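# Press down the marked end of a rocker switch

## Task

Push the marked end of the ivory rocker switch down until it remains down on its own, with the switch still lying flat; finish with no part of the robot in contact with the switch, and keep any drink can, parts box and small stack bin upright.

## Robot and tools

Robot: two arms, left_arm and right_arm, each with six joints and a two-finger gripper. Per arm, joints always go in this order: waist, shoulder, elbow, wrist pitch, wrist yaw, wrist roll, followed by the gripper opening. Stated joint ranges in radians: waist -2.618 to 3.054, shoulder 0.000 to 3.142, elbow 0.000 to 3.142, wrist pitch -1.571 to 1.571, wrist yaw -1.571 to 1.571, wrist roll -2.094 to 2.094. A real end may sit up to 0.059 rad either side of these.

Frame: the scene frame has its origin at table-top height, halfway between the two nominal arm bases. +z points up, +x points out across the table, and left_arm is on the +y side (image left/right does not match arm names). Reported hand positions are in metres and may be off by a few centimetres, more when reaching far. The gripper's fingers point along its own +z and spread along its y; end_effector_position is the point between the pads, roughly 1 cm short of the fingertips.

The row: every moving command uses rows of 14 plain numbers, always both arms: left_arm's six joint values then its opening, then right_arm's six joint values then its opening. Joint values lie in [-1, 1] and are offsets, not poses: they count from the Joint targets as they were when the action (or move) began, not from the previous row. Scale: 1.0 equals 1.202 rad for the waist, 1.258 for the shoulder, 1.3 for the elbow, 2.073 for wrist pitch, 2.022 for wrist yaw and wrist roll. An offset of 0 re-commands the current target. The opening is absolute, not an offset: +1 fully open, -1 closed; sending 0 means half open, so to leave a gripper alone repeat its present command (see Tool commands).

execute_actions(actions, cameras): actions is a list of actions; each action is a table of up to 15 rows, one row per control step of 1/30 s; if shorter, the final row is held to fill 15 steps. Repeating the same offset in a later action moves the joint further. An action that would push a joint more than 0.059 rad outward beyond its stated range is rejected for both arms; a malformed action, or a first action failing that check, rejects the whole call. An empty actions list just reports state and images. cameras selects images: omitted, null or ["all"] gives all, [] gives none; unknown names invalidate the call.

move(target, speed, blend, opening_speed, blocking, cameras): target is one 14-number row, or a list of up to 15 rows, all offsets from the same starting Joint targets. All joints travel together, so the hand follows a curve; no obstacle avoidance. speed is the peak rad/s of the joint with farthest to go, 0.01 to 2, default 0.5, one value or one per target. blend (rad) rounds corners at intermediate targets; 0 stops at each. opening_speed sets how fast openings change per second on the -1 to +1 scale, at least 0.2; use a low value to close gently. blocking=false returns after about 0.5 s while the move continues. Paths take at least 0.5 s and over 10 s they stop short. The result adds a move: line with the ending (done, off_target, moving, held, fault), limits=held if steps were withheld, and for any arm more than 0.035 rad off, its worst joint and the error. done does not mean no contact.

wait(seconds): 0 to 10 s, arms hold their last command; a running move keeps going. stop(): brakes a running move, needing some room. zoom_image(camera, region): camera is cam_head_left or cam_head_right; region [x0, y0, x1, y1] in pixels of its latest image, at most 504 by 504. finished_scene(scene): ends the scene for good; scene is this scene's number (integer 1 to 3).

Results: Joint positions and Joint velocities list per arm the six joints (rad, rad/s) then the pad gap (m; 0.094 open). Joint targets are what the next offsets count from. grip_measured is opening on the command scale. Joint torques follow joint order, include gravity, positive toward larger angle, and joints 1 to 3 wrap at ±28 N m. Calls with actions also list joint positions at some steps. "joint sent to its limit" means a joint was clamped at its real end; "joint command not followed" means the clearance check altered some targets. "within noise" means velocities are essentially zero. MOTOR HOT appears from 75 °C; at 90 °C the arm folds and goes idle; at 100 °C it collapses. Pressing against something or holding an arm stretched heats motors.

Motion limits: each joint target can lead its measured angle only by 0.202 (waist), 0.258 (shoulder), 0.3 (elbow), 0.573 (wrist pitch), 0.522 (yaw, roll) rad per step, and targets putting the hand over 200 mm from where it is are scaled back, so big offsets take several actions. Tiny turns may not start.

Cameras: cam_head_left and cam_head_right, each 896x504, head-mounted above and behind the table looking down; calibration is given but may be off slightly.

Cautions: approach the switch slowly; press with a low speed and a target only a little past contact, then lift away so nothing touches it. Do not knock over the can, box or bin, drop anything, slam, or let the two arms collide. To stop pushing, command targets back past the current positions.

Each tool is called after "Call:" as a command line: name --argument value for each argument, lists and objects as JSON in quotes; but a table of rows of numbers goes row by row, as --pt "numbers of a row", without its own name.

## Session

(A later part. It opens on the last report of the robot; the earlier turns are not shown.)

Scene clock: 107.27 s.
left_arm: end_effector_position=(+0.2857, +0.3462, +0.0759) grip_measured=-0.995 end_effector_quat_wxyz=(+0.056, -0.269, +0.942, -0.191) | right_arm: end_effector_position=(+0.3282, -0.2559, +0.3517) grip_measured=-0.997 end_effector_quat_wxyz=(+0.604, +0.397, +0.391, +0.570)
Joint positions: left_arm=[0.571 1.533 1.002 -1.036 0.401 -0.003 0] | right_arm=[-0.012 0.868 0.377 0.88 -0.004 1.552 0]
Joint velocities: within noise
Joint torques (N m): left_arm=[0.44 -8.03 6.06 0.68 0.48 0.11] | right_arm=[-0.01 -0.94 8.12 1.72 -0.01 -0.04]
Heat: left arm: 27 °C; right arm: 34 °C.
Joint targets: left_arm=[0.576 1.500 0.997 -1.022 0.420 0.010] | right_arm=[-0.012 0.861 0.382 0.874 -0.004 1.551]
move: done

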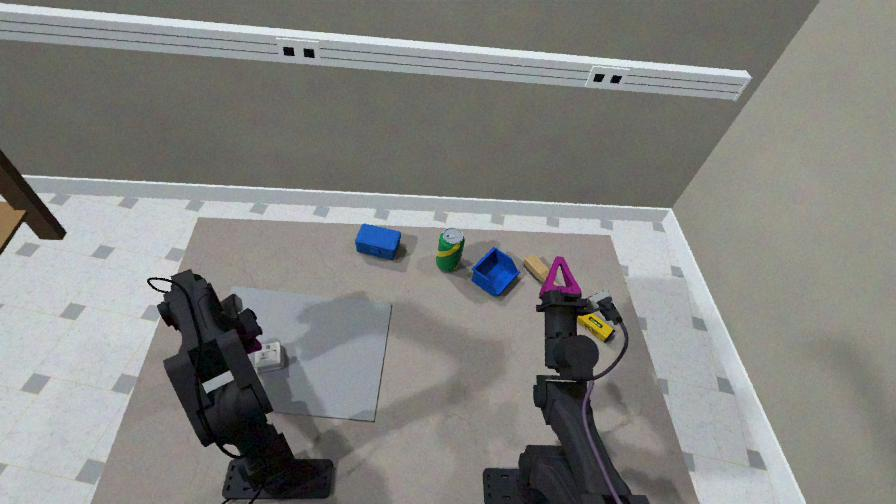

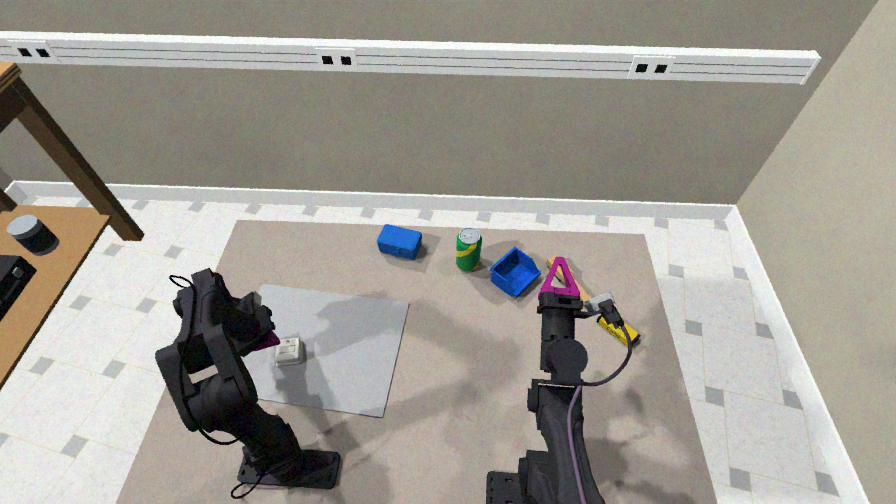

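Call:
move --target '[0, 0, -0.0468, 0.0312, 0, 0, -1, 0, 0, 0, 0, 0, 0, -1]' --speed 0.2

Call:
zoom_image --camera "cam_head_left" --region '[230, 310, 300, 380]'

Call:
zoom_image --camera "cam_head_right" --region '[250, 310, 320, 380]'

Scene clock: 125.20 s.
left_arm: end_effector_position=(+0.2821, +0.3439, +0.0614) grip_measured=-0.995 end_effector_quat_wxyz=(+0.057, -0.268, +0.942, -0.191) | right_arm: end_effector_position=(+0.3282, -0.2559, +0.3517) grip_measured=-0.997 end_effector_quat_wxyz=(+0.604, +0.397, +0.390, +0.570)
Joint positions: left_arm=[0.571 1.533 0.942 -0.973 0.402 -0.003 0] | right_arm=[-0.012 0.868 0.377 0.88 -0.004 1.552 0]
Joint velocities: within noise
Joint torques (N m): left_arm=[0.36 -7.9 5.93 0.7 0.49 0.13] | right_arm=[0.01 -0.94 8.13 1.72 -0.02 -0.04]
Heat: left arm: 27 °C; right arm: 34 °C.
Joint targets: left_arm=[0.576 1.500 0.936 -0.957 0.420 0.010] | right_arm=[-0.012 0.861 0.382 0.874 -0.004 1.551]
move: done

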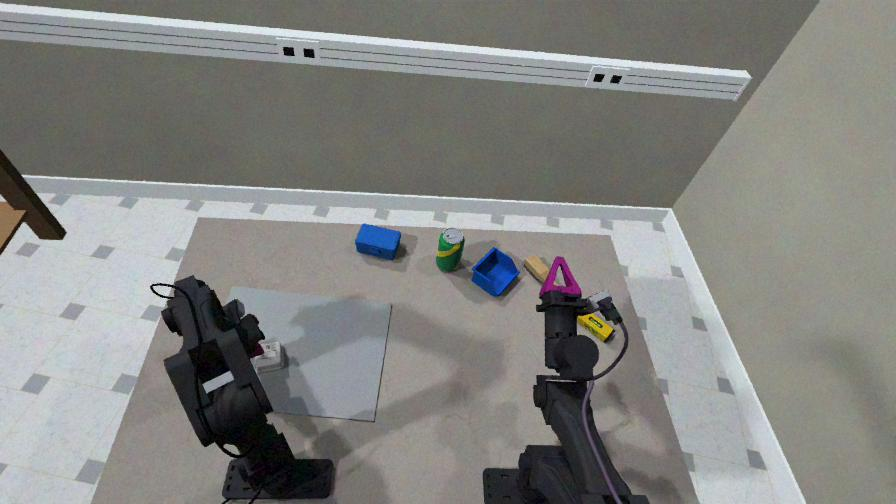

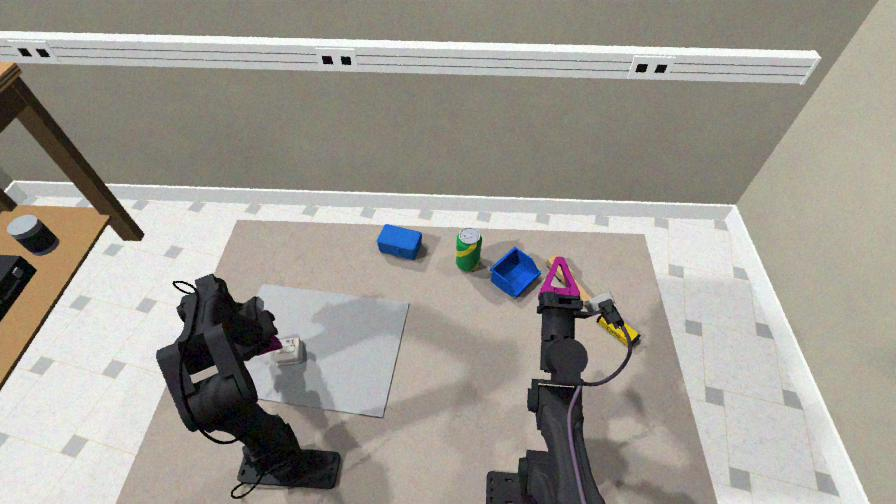

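Scaled by 7.200 from the camera's 896x504 image, which has a finer 1280x720 frame.

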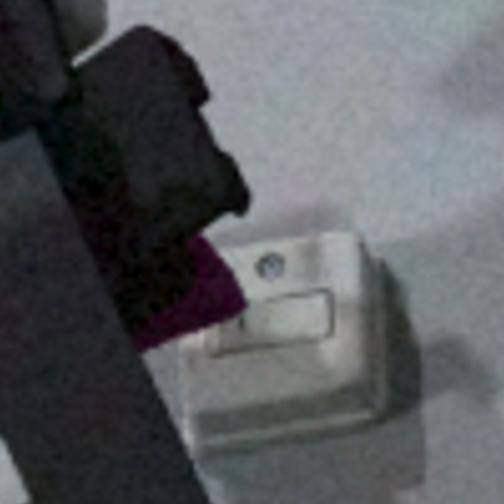

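Scaled by 7.200 from the camera's 896x504 image, which has a finer 1280x720 frame.

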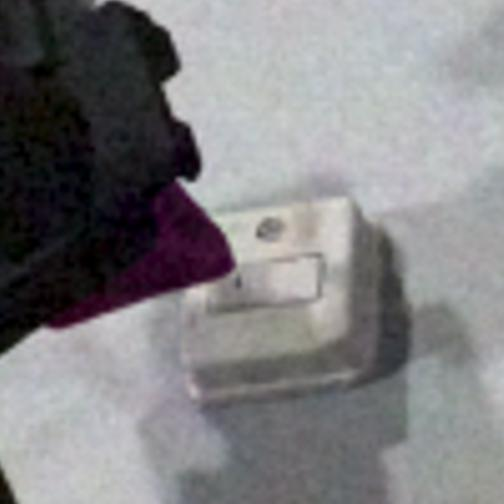

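Call:
move --target '[0, 0, -0.0325, 0.0276, 0, 0, -1, 0, 0, 0, 0, 0, 0, -1]' --speed 0.15

Call:
zoom_image --camera "cam_head_left" --region '[230, 310, 300, 380]'

Call:
zoom_image --camera "cam_head_right" --region '[250, 310, 320, 380]'

Scene clock: 129.30 s.
left_arm: end_effector_position=(+0.2820, +0.3438, +0.0517) grip_measured=-0.995 end_effector_quat_wxyz=(+0.065, -0.267, +0.943, -0.189) | right_arm: end_effector_position=(+0.3282, -0.2559, +0.3517) grip_measured=-0.997 end_effector_quat_wxyz=(+0.604, +0.397, +0.390, +0.570)
Joint positions: left_arm=[0.571 1.533 0.9 -0.915 0.402 -0.003 0] | right_arm=[-0.012 0.868 0.377 0.88 -0.004 1.552 0]
Joint velocities: within noise
Joint torques (N m): left_arm=[0.36 -7.69 5.81 0.73 0.49 0.11] | right_arm=[0.01 -0.92 8.12 1.72 -0.01 -0.04]
Heat: left arm: 27 °C; right arm: 34 °C.
Joint targets: left_arm=[0.576 1.500 0.894 -0.900 0.420 0.010] | right_arm=[-0.012 0.861 0.382 0.874 -0.004 1.551]
move: done

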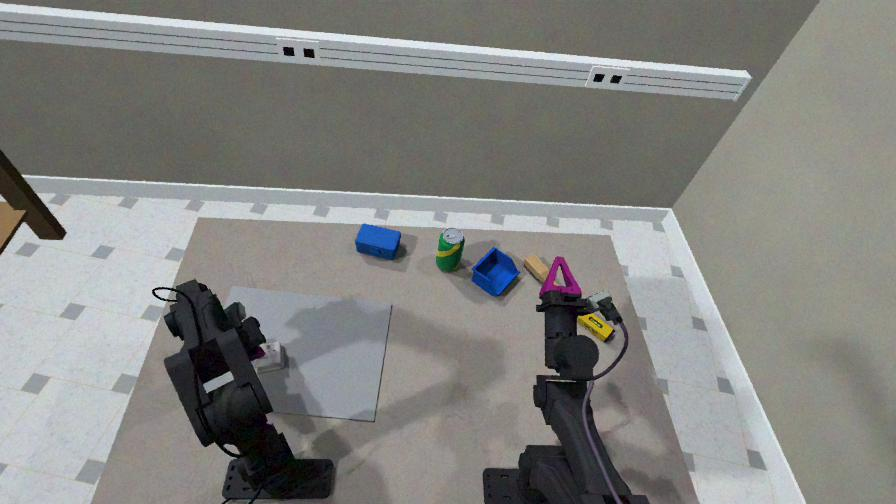

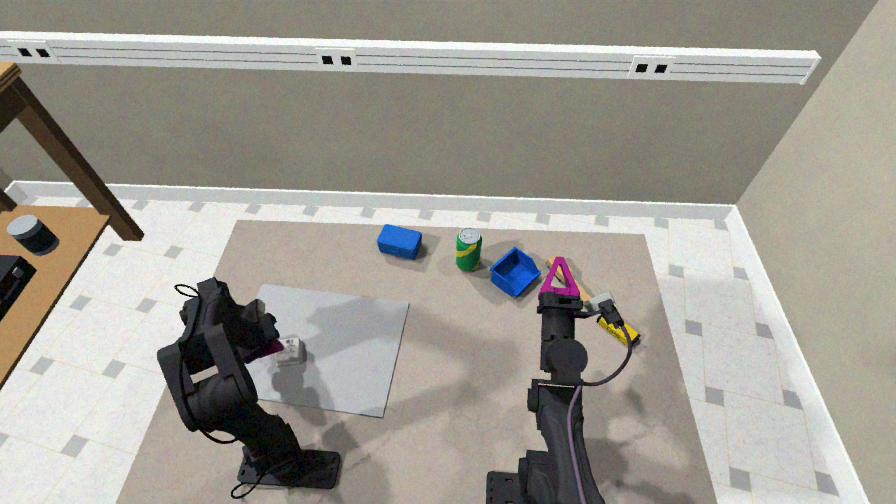

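Scaled by 7.200 from the camera's 896x504 image, which has a finer 1280x720 frame.

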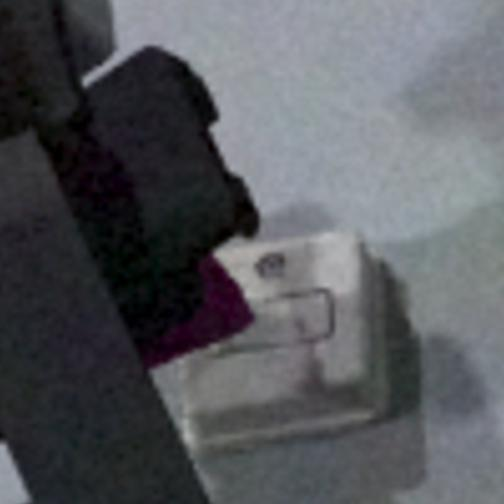

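Scaled by 7.200 from the camera's 896x504 image, which has a finer 1280x720 frame.

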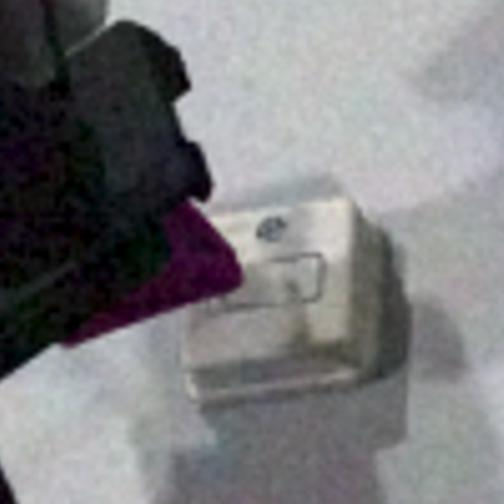

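Call:
move --target '[0, 0, -0.0165, 0.0144, 0, 0, -1, 0, 0, 0, 0, 0, 0, -1]' --speed 0.1 --cameras '[]'

Scene clock: 132.07 s.
left_arm: end_effector_position=(+0.2820, +0.3438, +0.0469) grip_measured=-0.995 end_effector_quat_wxyz=(+0.069, -0.266, +0.943, -0.188) | right_arm: end_effector_position=(+0.3282, -0.2559, +0.3517) grip_measured=-0.997 end_effector_quat_wxyz=(+0.604, +0.397, +0.390, +0.570)
Joint positions: left_arm=[0.571 1.533 0.879 -0.886 0.402 -0.003 0] | right_arm=[-0.012 0.868 0.377 0.88 -0.004 1.552 0]
Joint velocities: within noise
Joint torques (N m): left_arm=[0.28 -7.73 5.7 0.77 0.47 0.11] | right_arm=[-0.01 -0.92 8.12 1.71 -0.01 -0.04]
Heat: left arm: 27 °C; right arm: 34 °C.
Joint targets: left_arm=[0.576 1.500 0.872 -0.870 0.420 0.010] | right_arm=[-0.012 0.861 0.382 0.874 -0.004 1.551]
move: done
No camera images: "cameras" was empty.

Call:
move --target '[0, 0, -0.0099, 0.0087, 0, 0, -1, 0, 0, 0, 0, 0, 0, -1]' --speed 0.1 --cameras '[]'

Scene clock: 133.57 s.
left_arm: end_effector_position=(+0.2818, +0.3437, +0.0439) grip_measured=-0.995 end_effector_quat_wxyz=(+0.071, -0.265, +0.943, -0.187) | right_arm: end_effector_position=(+0.3282, -0.2559, +0.3517) grip_measured=-0.997 end_effector_quat_wxyz=(+0.604, +0.397, +0.390, +0.570)
Joint positions: left_arm=[0.571 1.533 0.866 -0.868 0.402 -0.003 0] | right_arm=[-0.012 0.868 0.377 0.88 -0.004 1.552 0]
Joint velocities: within noise
Joint torques (N m): left_arm=[0.32 -7.69 5.76 0.75 0.47 0.1] | right_arm=[0.02 -0.92 8.13 1.71 -0.01 -0.04]
Heat: left arm: 27 °C; right arm: 34 °C.
Joint targets: left_arm=[0.576 1.500 0.859 -0.852 0.420 0.010] | right_arm=[-0.012 0.861 0.382 0.874 -0.004 1.551]
move: done
No camera images: "cameras" was empty.

Call:
move --target '[0, 0, -0.0099, 0.0087, 0, 0, -1, 0, 0, 0, 0, 0, 0, -1]' --speed 0.1

Call:
zoom_image --camera "cam_head_left" --region '[230, 310, 300, 380]'

Call:
zoom_image --camera "cam_head_right" --region '[250, 310, 320, 380]'

Scene clock: 135.60 s.
left_arm: end_effector_position=(+0.2821, +0.3431, +0.0424) grip_measured=-0.995 end_effector_quat_wxyz=(+0.075, -0.265, +0.943, -0.188) | right_arm: end_effector_position=(+0.3282, -0.2559, +0.3517) grip_measured=-0.997 end_effector_quat_wxyz=(+0.604, +0.397, +0.390, +0.570)
Joint positions: left_arm=[0.571 1.53 0.855 -0.853 0.406 -0.003 0] | right_arm=[-0.012 0.868 0.377 0.88 -0.004 1.552 0]
Joint velocities: within noise
Joint torques (N m): left_arm=[0.42 -7.39 5.56 0.81 0.45 0.09] | right_arm=[0.01 -0.92 8.12 1.72 -0.01 -0.04]
Heat: left arm: 27 °C; right arm: 34 °C.
Joint targets: left_arm=[0.576 1.500 0.846 -0.834 0.419 0.010] | right_arm=[-0.012 0.861 0.382 0.874 -0.004 1.551]
move: done

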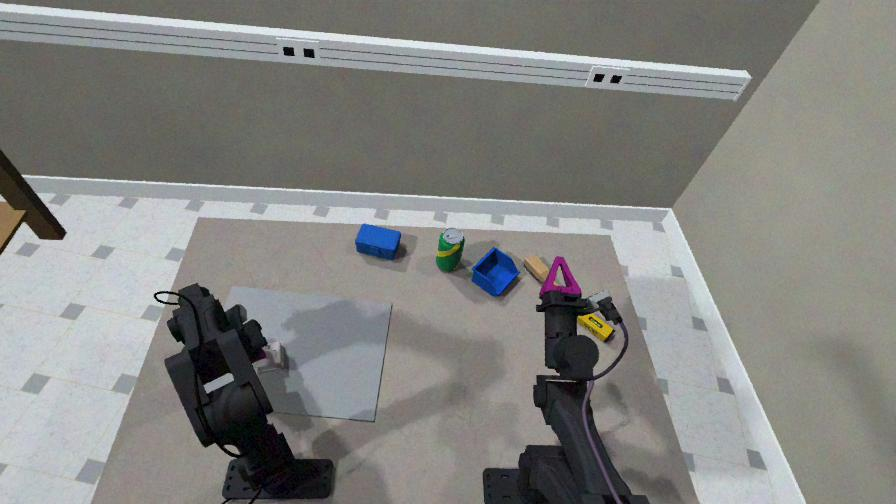

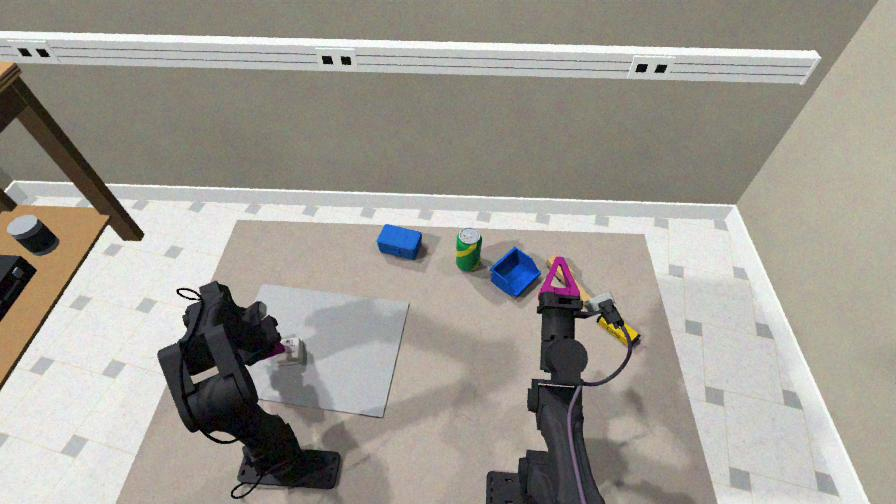

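Scaled by 7.200 from the camera's 896x504 image, which has a finer 1280x720 frame.

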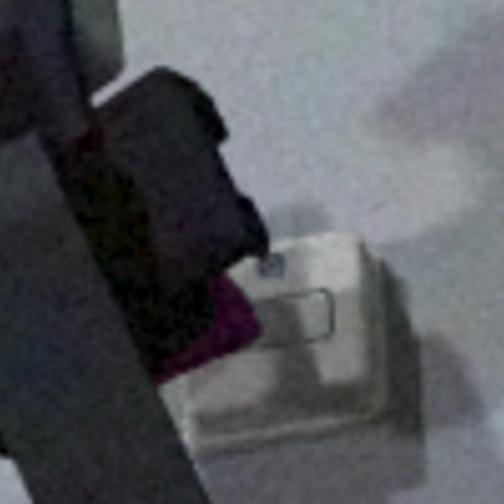

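Scaled by 7.200 from the camera's 896x504 image, which has a finer 1280x720 frame.

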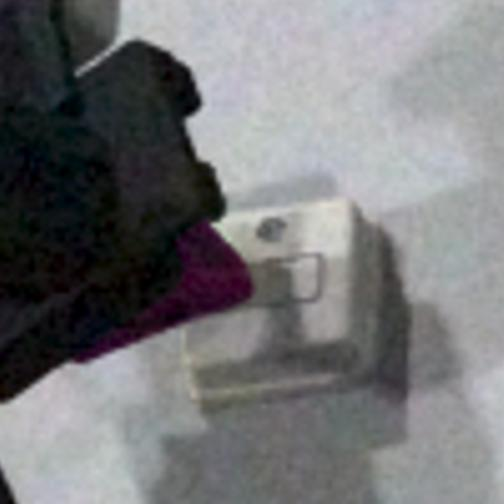

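Call:
move --target '[0, 0, -0.0099, 0.0087, 0, 0, -1, 0, 0, 0, 0, 0, 0, -1]' --speed 0.1 --cameras '[]'

Scene clock: 171.63 s.
left_arm: end_effector_position=(+0.2828, +0.3422, +0.0418) grip_measured=-0.995 end_effector_quat_wxyz=(+0.080, -0.263, +0.942, -0.190) | right_arm: end_effector_position=(+0.3282, -0.2559, +0.3517) grip_measured=-0.997 end_effector_quat_wxyz=(+0.604, +0.397, +0.390, +0.570)
Joint positions: left_arm=[0.571 1.525 0.845 -0.839 0.413 -0.003 0] | right_arm=[-0.012 0.868 0.377 0.88 -0.004 1.552 0]
Joint velocities: within noise
Joint torques (N m): left_arm=[0.44 -7.02 5.24 0.85 0.38 0.11] | right_arm=[-0.01 -0.94 8.12 1.72 -0.02 -0.04]
Heat: left arm: 28 °C; right arm: 34 °C.
Joint targets: left_arm=[0.576 1.500 0.833 -0.816 0.420 0.010] | right_arm=[-0.012 0.861 0.382 0.874 -0.004 1.551]
move: done
No camera images: "cameras" was empty.

Call:
move --target '[0, 0, -0.0165, 0.0144, 0, 0, -1, 0, 0, 0, 0, 0, 0, -1]' --speed 0.1

Call:
zoom_image --camera "cam_head_left" --region '[230, 310, 300, 380]'

Call:
zoom_image --camera "cam_head_right" --region '[250, 310, 320, 380]'

Scene clock: 173.73 s.
left_arm: end_effector_position=(+0.2845, +0.3405, +0.0407) grip_measured=-0.995 end_effector_quat_wxyz=(+0.089, -0.261, +0.941, -0.195) | right_arm: end_effector_position=(+0.3282, -0.2559, +0.3517) grip_measured=-0.997 end_effector_quat_wxyz=(+0.604, +0.397, +0.390, +0.570)
Joint positions: left_arm=[0.571 1.517 0.828 -0.814 0.427 -0.003 0] | right_arm=[-0.012 0.868 0.377 0.88 -0.004 1.552 0]
Joint velocities: within noise
Joint torques (N m): left_arm=[0.38 -6.32 4.93 0.95 0.2 0.1] | right_arm=[-0.01 -0.92 8.12 1.72 -0.02 -0.04]
Heat: left arm: 28 °C; right arm: 34 °C.
Joint targets: left_arm=[0.576 1.500 0.812 -0.786 0.420 0.010] | right_arm=[-0.012 0.861 0.382 0.874 -0.004 1.551]
move: done

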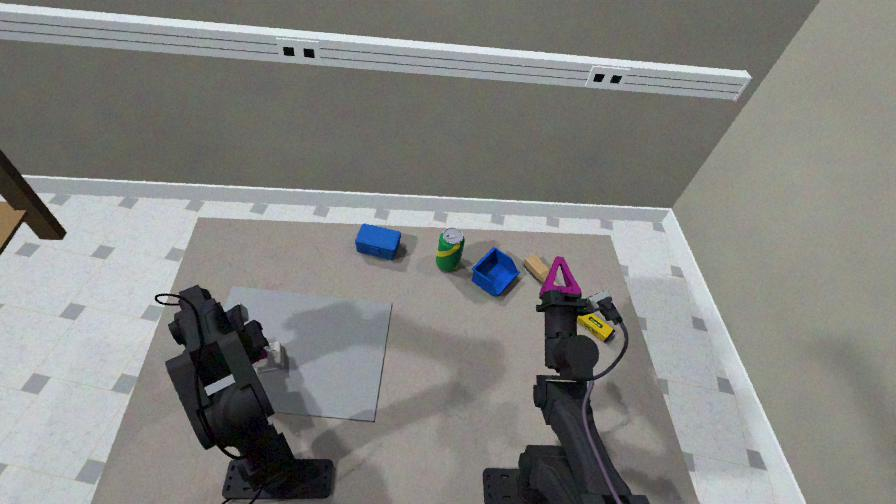

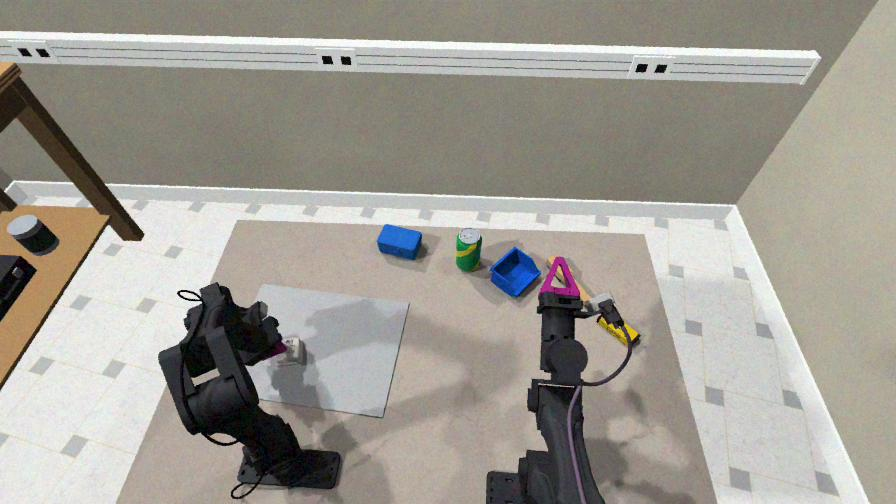

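Scaled by 7.200 from the camera's 896x504 image, which has a finer 1280x720 frame.

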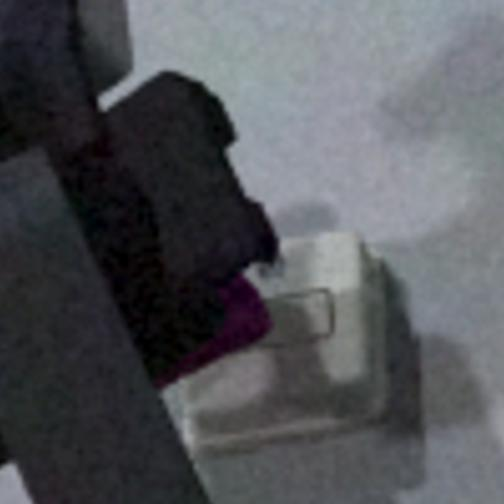

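Scaled by 7.200 from the camera's 896x504 image, which has a finer 1280x720 frame.

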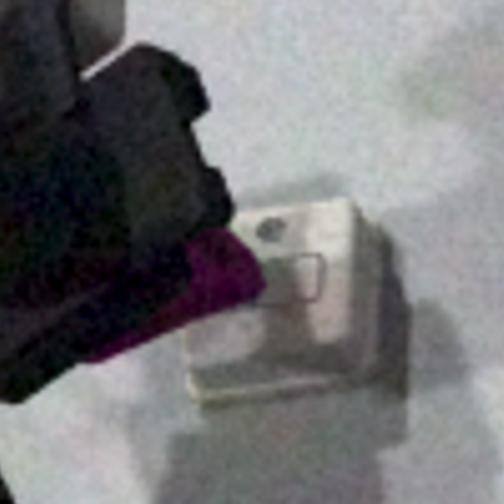

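Call:
move --pt "0 0 0.1154 -0.0724 0 0 -1 0 0 0 0 0 0 -1" --pt "-0.2443 0.0545 0.2215 -0.1515 -0.2102 0 -1 0 0 0 0 0 0 -1" --pt "-0.2443 0.0545 0.1608 -0.1177 -0.2102 0 -1 0 0 0 0 0 0 -1" --speed 0.3

Call:
zoom_image --camera "cam_head_left" --region '[230, 310, 300, 380]'

Call:
zoom_image --camera "cam_head_right" --region '[250, 310, 320, 380]'

Scene clock: 192.30 s.
left_arm: end_effector_position=(+0.2819, +0.3402, +0.0628) grip_measured=-0.995 end_effector_quat_wxyz=(+0.000, -0.134, +0.991, -0.003) | right_arm: end_effector_position=(+0.3282, -0.2559, +0.3517) grip_measured=-0.997 end_effector_quat_wxyz=(+0.604, +0.397, +0.390, +0.570)
Joint positions: left_arm=[0.287 1.552 1.025 -1.045 0.005 0 0] | right_arm=[-0.012 0.868 0.377 0.88 -0.004 1.552 0]
Joint velocities: within noise
Joint torques (N m): left_arm=[-0.54 -3.95 6.16 0.68 -0.09 0.07] | right_arm=[-0.01 -0.92 8.12 1.72 -0.02 -0.04]
Heat: left arm: 27 °C; right arm: 35 °C.
Joint targets: left_arm=[0.282 1.568 1.021 -1.030 -0.005 0.010] | right_arm=[-0.012 0.861 0.382 0.874 -0.004 1.551]
move: done

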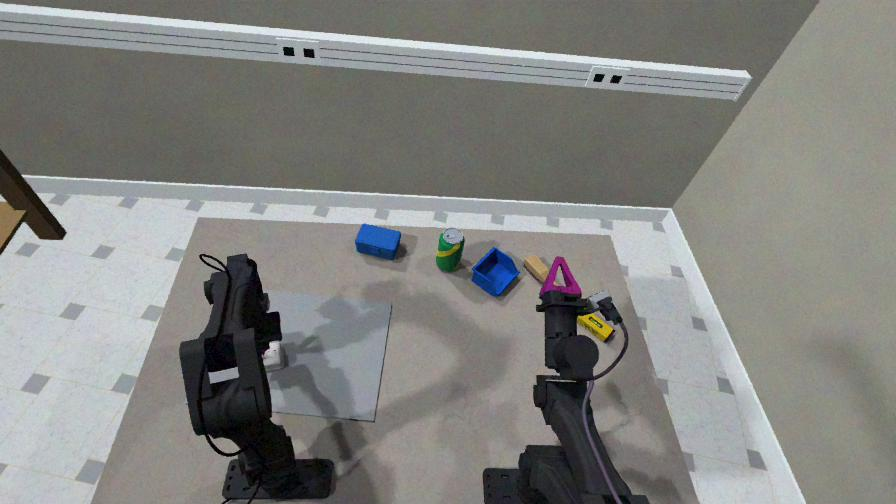

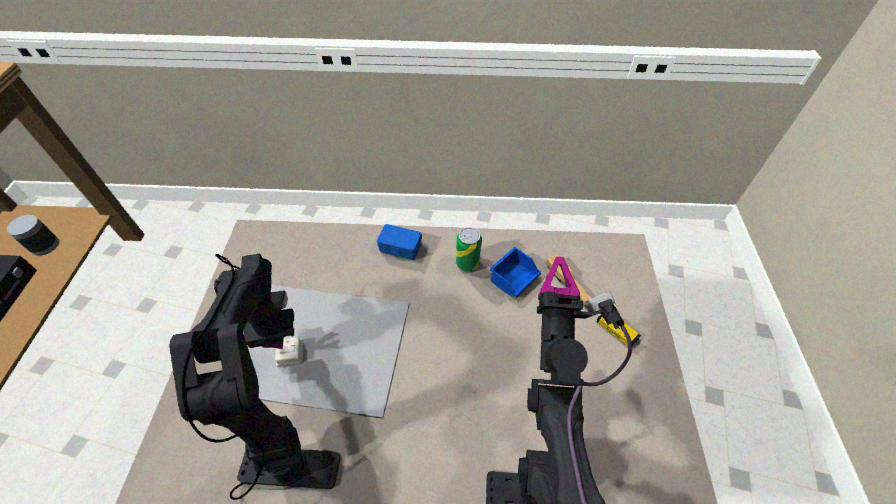

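Scaled by 7.200 from the camera's 896x504 image, which has a finer 1280x720 frame.

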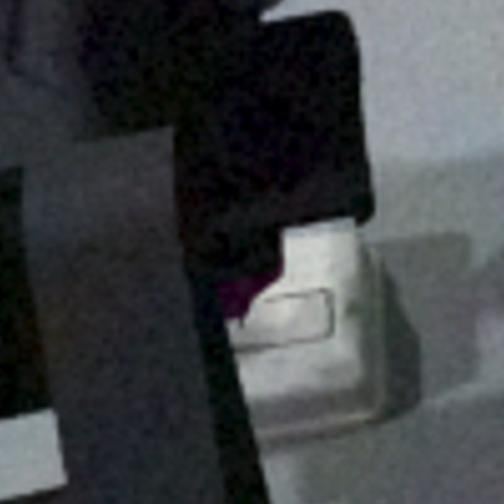

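Scaled by 7.200 from the camera's 896x504 image, which has a finer 1280x720 frame.

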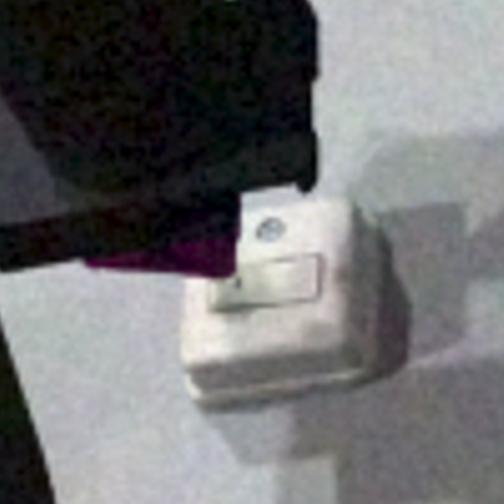

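Call:
move --target '[0, 0, -0.0477, 0.0446, -0.0079, 0, -1, 0, 0, 0, 0, 0, 0, -1]' --speed 0.2

Call:
zoom_image --camera "cam_head_left" --region '[230, 310, 300, 380]'

Call:
zoom_image --camera "cam_head_right" --region '[250, 310, 320, 380]'

Scene clock: 204.10 s.
left_arm: end_effector_position=(+0.2844, +0.3438, +0.0486) grip_measured=-0.995 end_effector_quat_wxyz=(+0.015, -0.134, +0.991, +0.007) | right_arm: end_effector_position=(+0.3282, -0.2559, +0.3517) grip_measured=-0.997 end_effector_quat_wxyz=(+0.604, +0.397, +0.390, +0.570)
Joint positions: left_arm=[0.287 1.552 0.965 -0.953 -0.011 0 0] | right_arm=[-0.012 0.868 0.377 0.88 -0.004 1.552 0]
Joint velocities: within noise
Joint torques (N m): left_arm=[-0.46 -4.14 5.96 0.76 -0.12 0.09] | right_arm=[0.01 -0.94 8.13 1.71 -0.02 -0.04]
Heat: left arm: 27 °C; right arm: 35 °C.
Joint targets: left_arm=[0.282 1.568 0.959 -0.938 -0.021 0.010] | right_arm=[-0.012 0.861 0.382 0.874 -0.004 1.551]
move: done

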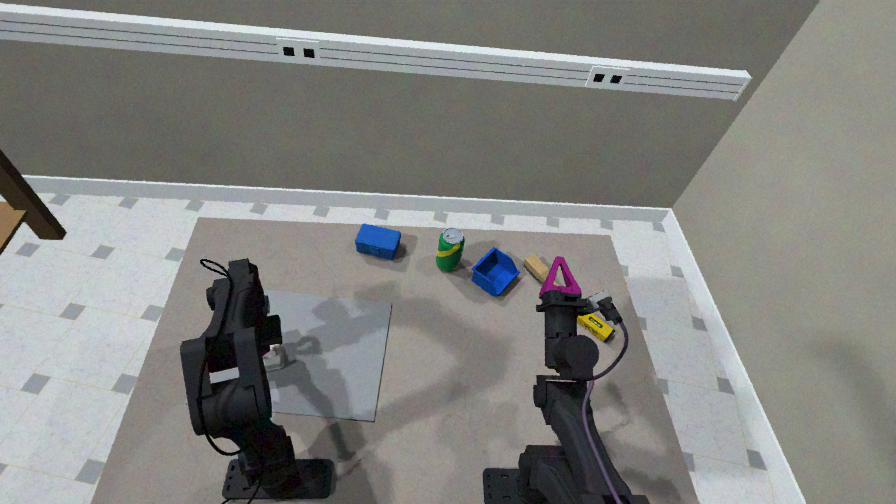

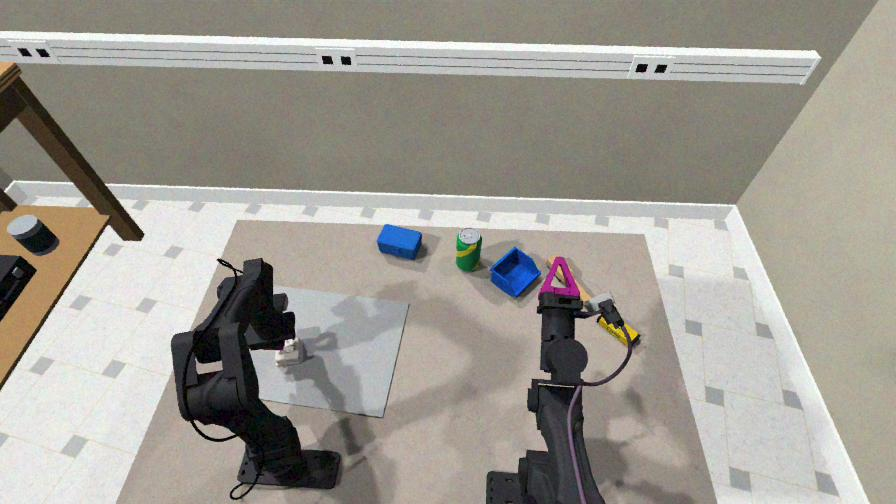

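Scaled by 7.200 from the camera's 896x504 image, which has a finer 1280x720 frame.

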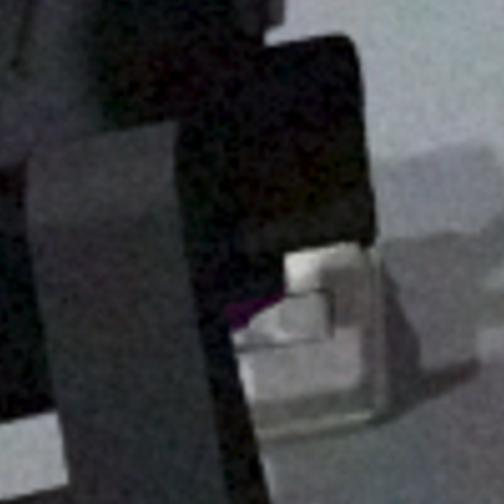

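Scaled by 7.200 from the camera's 896x504 image, which has a finer 1280x720 frame.

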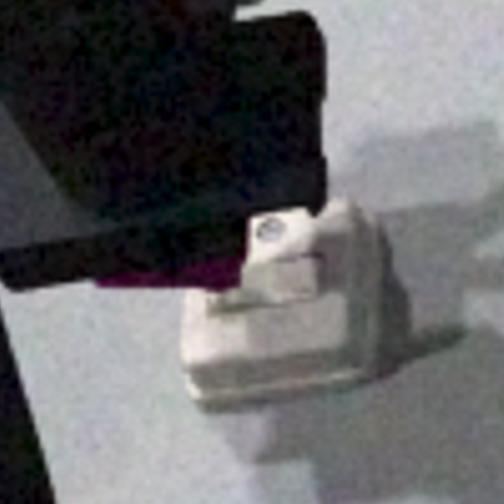

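Call:
move --target '[0, 0, -0.0129, 0.0108, 0, 0, -1, 0, 0, 0, 0, 0, 0, -1]' --speed 0.1 --cameras '[]'

Scene clock: 206.67 s.
left_arm: end_effector_position=(+0.2845, +0.3439, +0.0448) grip_measured=-0.995 end_effector_quat_wxyz=(+0.018, -0.134, +0.991, +0.008) | right_arm: end_effector_position=(+0.3282, -0.2559, +0.3517) grip_measured=-0.997 end_effector_quat_wxyz=(+0.604, +0.397, +0.390, +0.570)
Joint positions: left_arm=[0.287 1.552 0.949 -0.931 -0.011 0 0] | right_arm=[-0.012 0.868 0.377 0.88 -0.004 1.552 0]
Joint velocities: within noise
Joint torques (N m): left_arm=[-0.44 -3.92 5.81 0.74 -0.11 0.07] | right_arm=[0.01 -0.94 8.13 1.72 -0.01 -0.04]
Heat: left arm: 27 °C; right arm: 35 °C.
Joint targets: left_arm=[0.282 1.568 0.942 -0.916 -0.021 0.010] | right_arm=[-0.012 0.861 0.382 0.874 -0.004 1.551]
move: done
No camera images: "cameras" was empty.

Call:
move --target '[0, 0, -0.0129, 0.0108, 0, 0, -1, 0, 0, 0, 0, 0, 0, -1]' --speed 0.1 --cameras '[]'

Scene clock: 207.87 s.
left_arm: end_effector_position=(+0.2837, +0.3436, +0.0419) grip_measured=-0.995 end_effector_quat_wxyz=(+0.018, -0.134, +0.991, +0.008) | right_arm: end_effector_position=(+0.3282, -0.2559, +0.3517) grip_measured=-0.997 end_effector_quat_wxyz=(+0.604, +0.397, +0.390, +0.570)
Joint positions: left_arm=[0.287 1.552 0.937 -0.917 -0.011 0 0] | right_arm=[-0.012 0.868 0.377 0.88 -0.004 1.552 0]
Joint velocities: within noise
Joint torques (N m): left_arm=[-0.44 -3.93 5.45 0.86 -0.1 0.07] | right_arm=[0.01 -0.92 8.12 1.71 -0.01 -0.04]
Heat: left arm: 27 °C; right arm: 35 °C.
Joint targets: left_arm=[0.282 1.568 0.926 -0.893 -0.021 0.010] | right_arm=[-0.012 0.861 0.382 0.874 -0.004 1.551]
move: done
No camera images: "cameras" was empty.

Call:
move --target '[0, 0, -0.0129, 0.0108, 0, 0, -1, 0, 0, 0, 0, 0, 0, -1]' --speed 0.1 --cameras '[]'

Scene clock: 209.57 s.
left_arm: end_effector_position=(+0.2831, +0.3442, +0.0375) grip_measured=-0.995 end_effector_quat_wxyz=(+0.021, -0.134, +0.991, +0.010) | right_arm: end_effector_position=(+0.3282, -0.2559, +0.3517) grip_measured=-0.997 end_effector_quat_wxyz=(+0.604, +0.397, +0.390, +0.570)
Joint positions: left_arm=[0.287 1.552 0.918 -0.893 -0.015 0 0] | right_arm=[-0.012 0.868 0.377 0.88 -0.004 1.552 0]
Joint velocities: within noise
Joint torques (N m): left_arm=[-0.53 -3.82 5.68 0.84 -0.07 0.06] | right_arm=[0.01 -0.92 8.13 1.72 -0.02 -0.04]
Heat: left arm: 27 °C; right arm: 35 °C.
Joint targets: left_arm=[0.282 1.568 0.909 -0.871 -0.021 0.010] | right_arm=[-0.012 0.861 0.382 0.874 -0.004 1.551]
move: done
No camera images: "cameras" was empty.

Call:
move --target '[0, 0, -0.0099, 0.0083, 0, 0, -1, 0, 0, 0, 0, 0, 0, -1]' --speed 0.1

Call:
zoom_image --camera "cam_head_right" --region '[250, 310, 320, 380]'

Scene clock: 211.60 s.
left_arm: end_effector_position=(+0.2829, +0.3441, +0.0370) grip_measured=-0.995 end_effector_quat_wxyz=(+0.021, -0.134, +0.991, +0.010) | right_arm: end_effector_position=(+0.3282, -0.2559, +0.3517) grip_measured=-0.997 end_effector_quat_wxyz=(+0.604, +0.397, +0.390, +0.570)
Joint positions: left_arm=[0.287 1.552 0.916 -0.891 -0.015 0 0] | right_arm=[-0.012 0.868 0.377 0.88 -0.004 1.552 0]
Joint velocities: within noise
Joint torques (N m): left_arm=[-0.53 -3.92 4.68 1 -0.07 0.07] | right_arm=[-0.02 -0.92 8.13 1.72 -0.02 -0.04]
Heat: left arm: 27 °C; right arm: 35 °C.
Joint targets: left_arm=[0.282 1.568 0.896 -0.854 -0.021 0.010] | right_arm=[-0.012 0.861 0.382 0.874 -0.004 1.551]
move: off_target (left_arm); left_arm: the wrist pitch is farthest, 0.037 rad from its target

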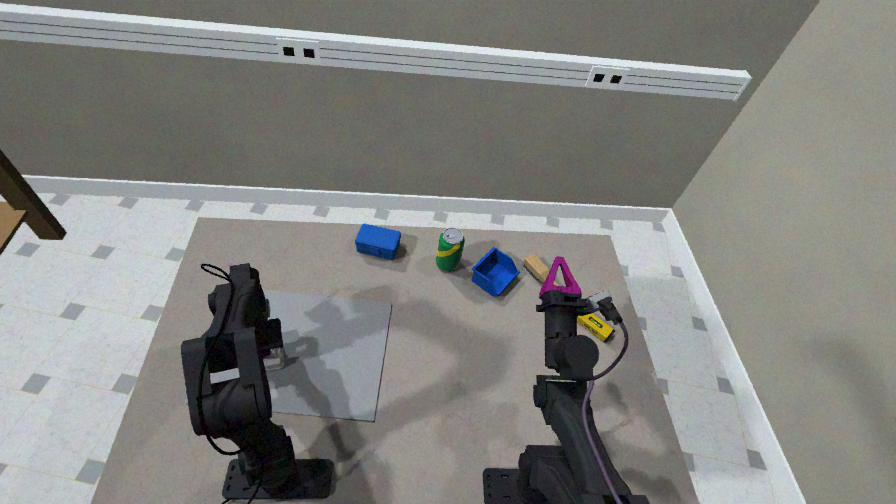

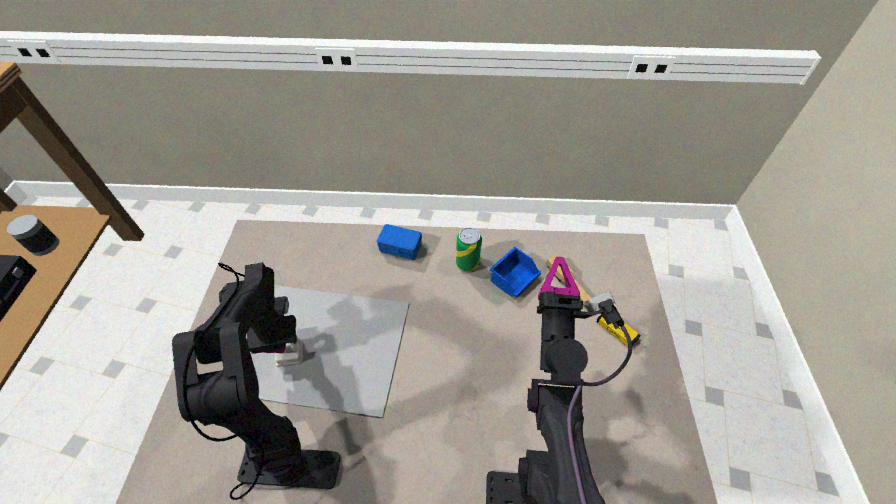

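Scaled by 7.200 from the camera's 896x504 image, which has a finer 1280x720 frame.

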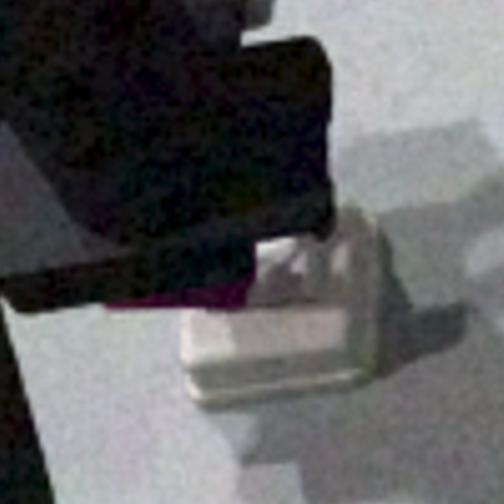

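Call:
move --pt "0 0 0.12 -0.075 0 0 -1 0 0 0 0 0 0 -1" --pt "0.3 0 0.2 -0.12 0 0 -1 0 0 0 0 0 0 -1" --speed 0.4 --blend 0.05

Call:
zoom_image --camera "cam_head_right" --region '[268, 330, 313, 375]'

Call:
zoom_image --camera "cam_head_left" --region '[248, 334, 293, 379]'

Scene clock: 214.87 s.
left_arm: end_effector_position=(+0.2572, +0.4364, +0.0879) grip_measured=-0.995 end_effector_quat_wxyz=(+0.022, -0.306, +0.952, +0.016) | right_arm: end_effector_position=(+0.3282, -0.2559, +0.3517) grip_measured=-0.997 end_effector_quat_wxyz=(+0.604, +0.397, +0.390, +0.570)
Joint positions: left_arm=[0.64 1.556 1.13 -1.094 -0.017 0.001 0] | right_arm=[-0.012 0.868 0.377 0.88 -0.004 1.552 0]
Joint velocities: within noise
Joint torques (N m): left_arm=[0.14 -4.52 9.28 0.55 -0.05 0.09] | right_arm=[-0.02 -0.92 8.13 1.72 -0.01 -0.04]
Heat: left arm: 27 °C; right arm: 35 °C.
Joint targets: left_arm=[0.643 1.568 1.156 -1.102 -0.021 0.010] | right_arm=[-0.012 0.861 0.382 0.874 -0.004 1.551]
move: done

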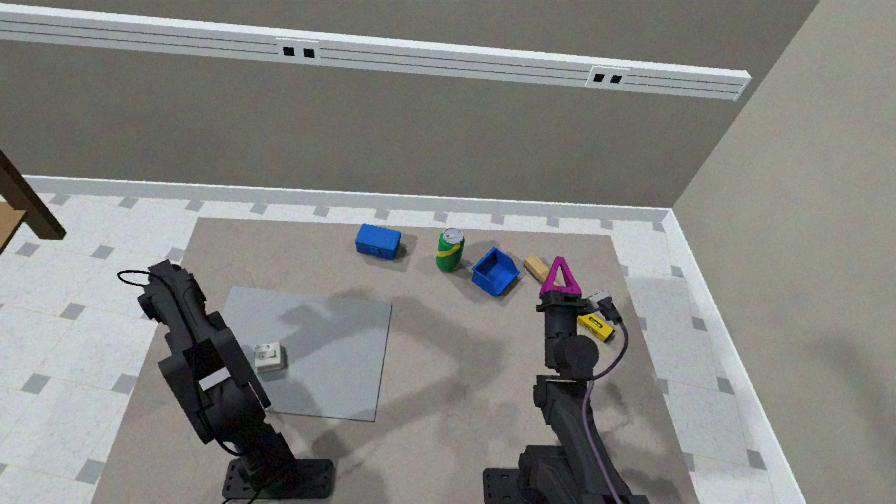

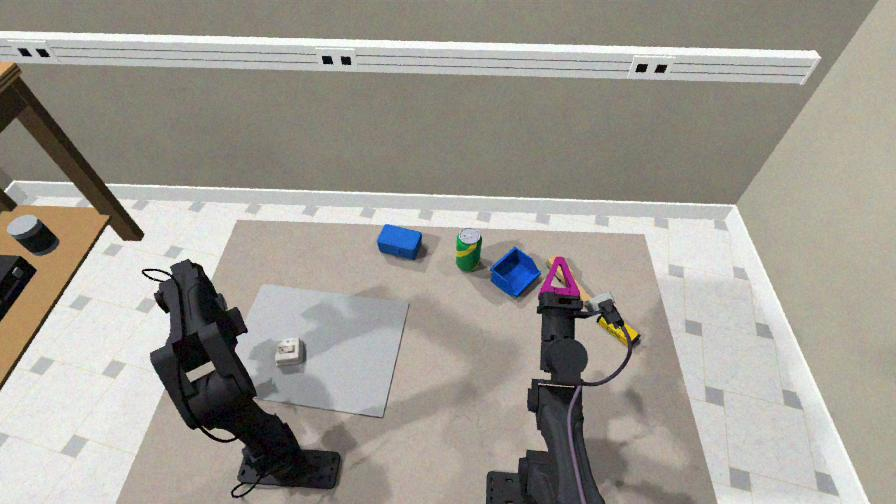

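Scaled by 11.200 from the camera's 896x504 image, which has a finer 1280x720 frame.

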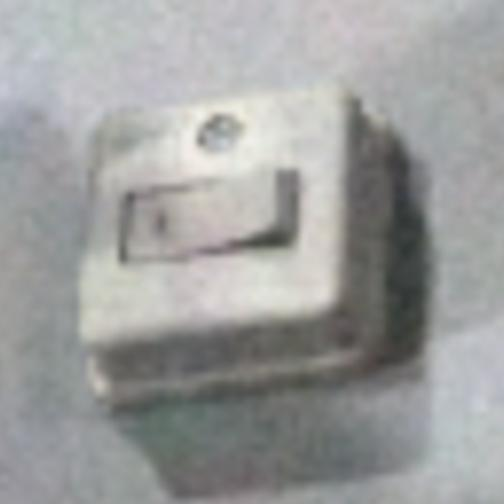

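Scaled by 11.200 from the camera's 896x504 image, which has a finer 1280x720 frame.

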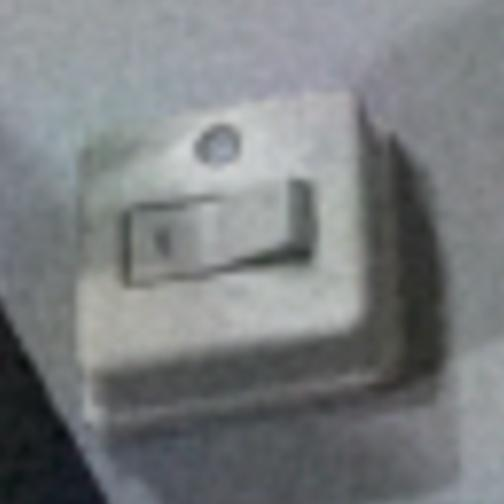

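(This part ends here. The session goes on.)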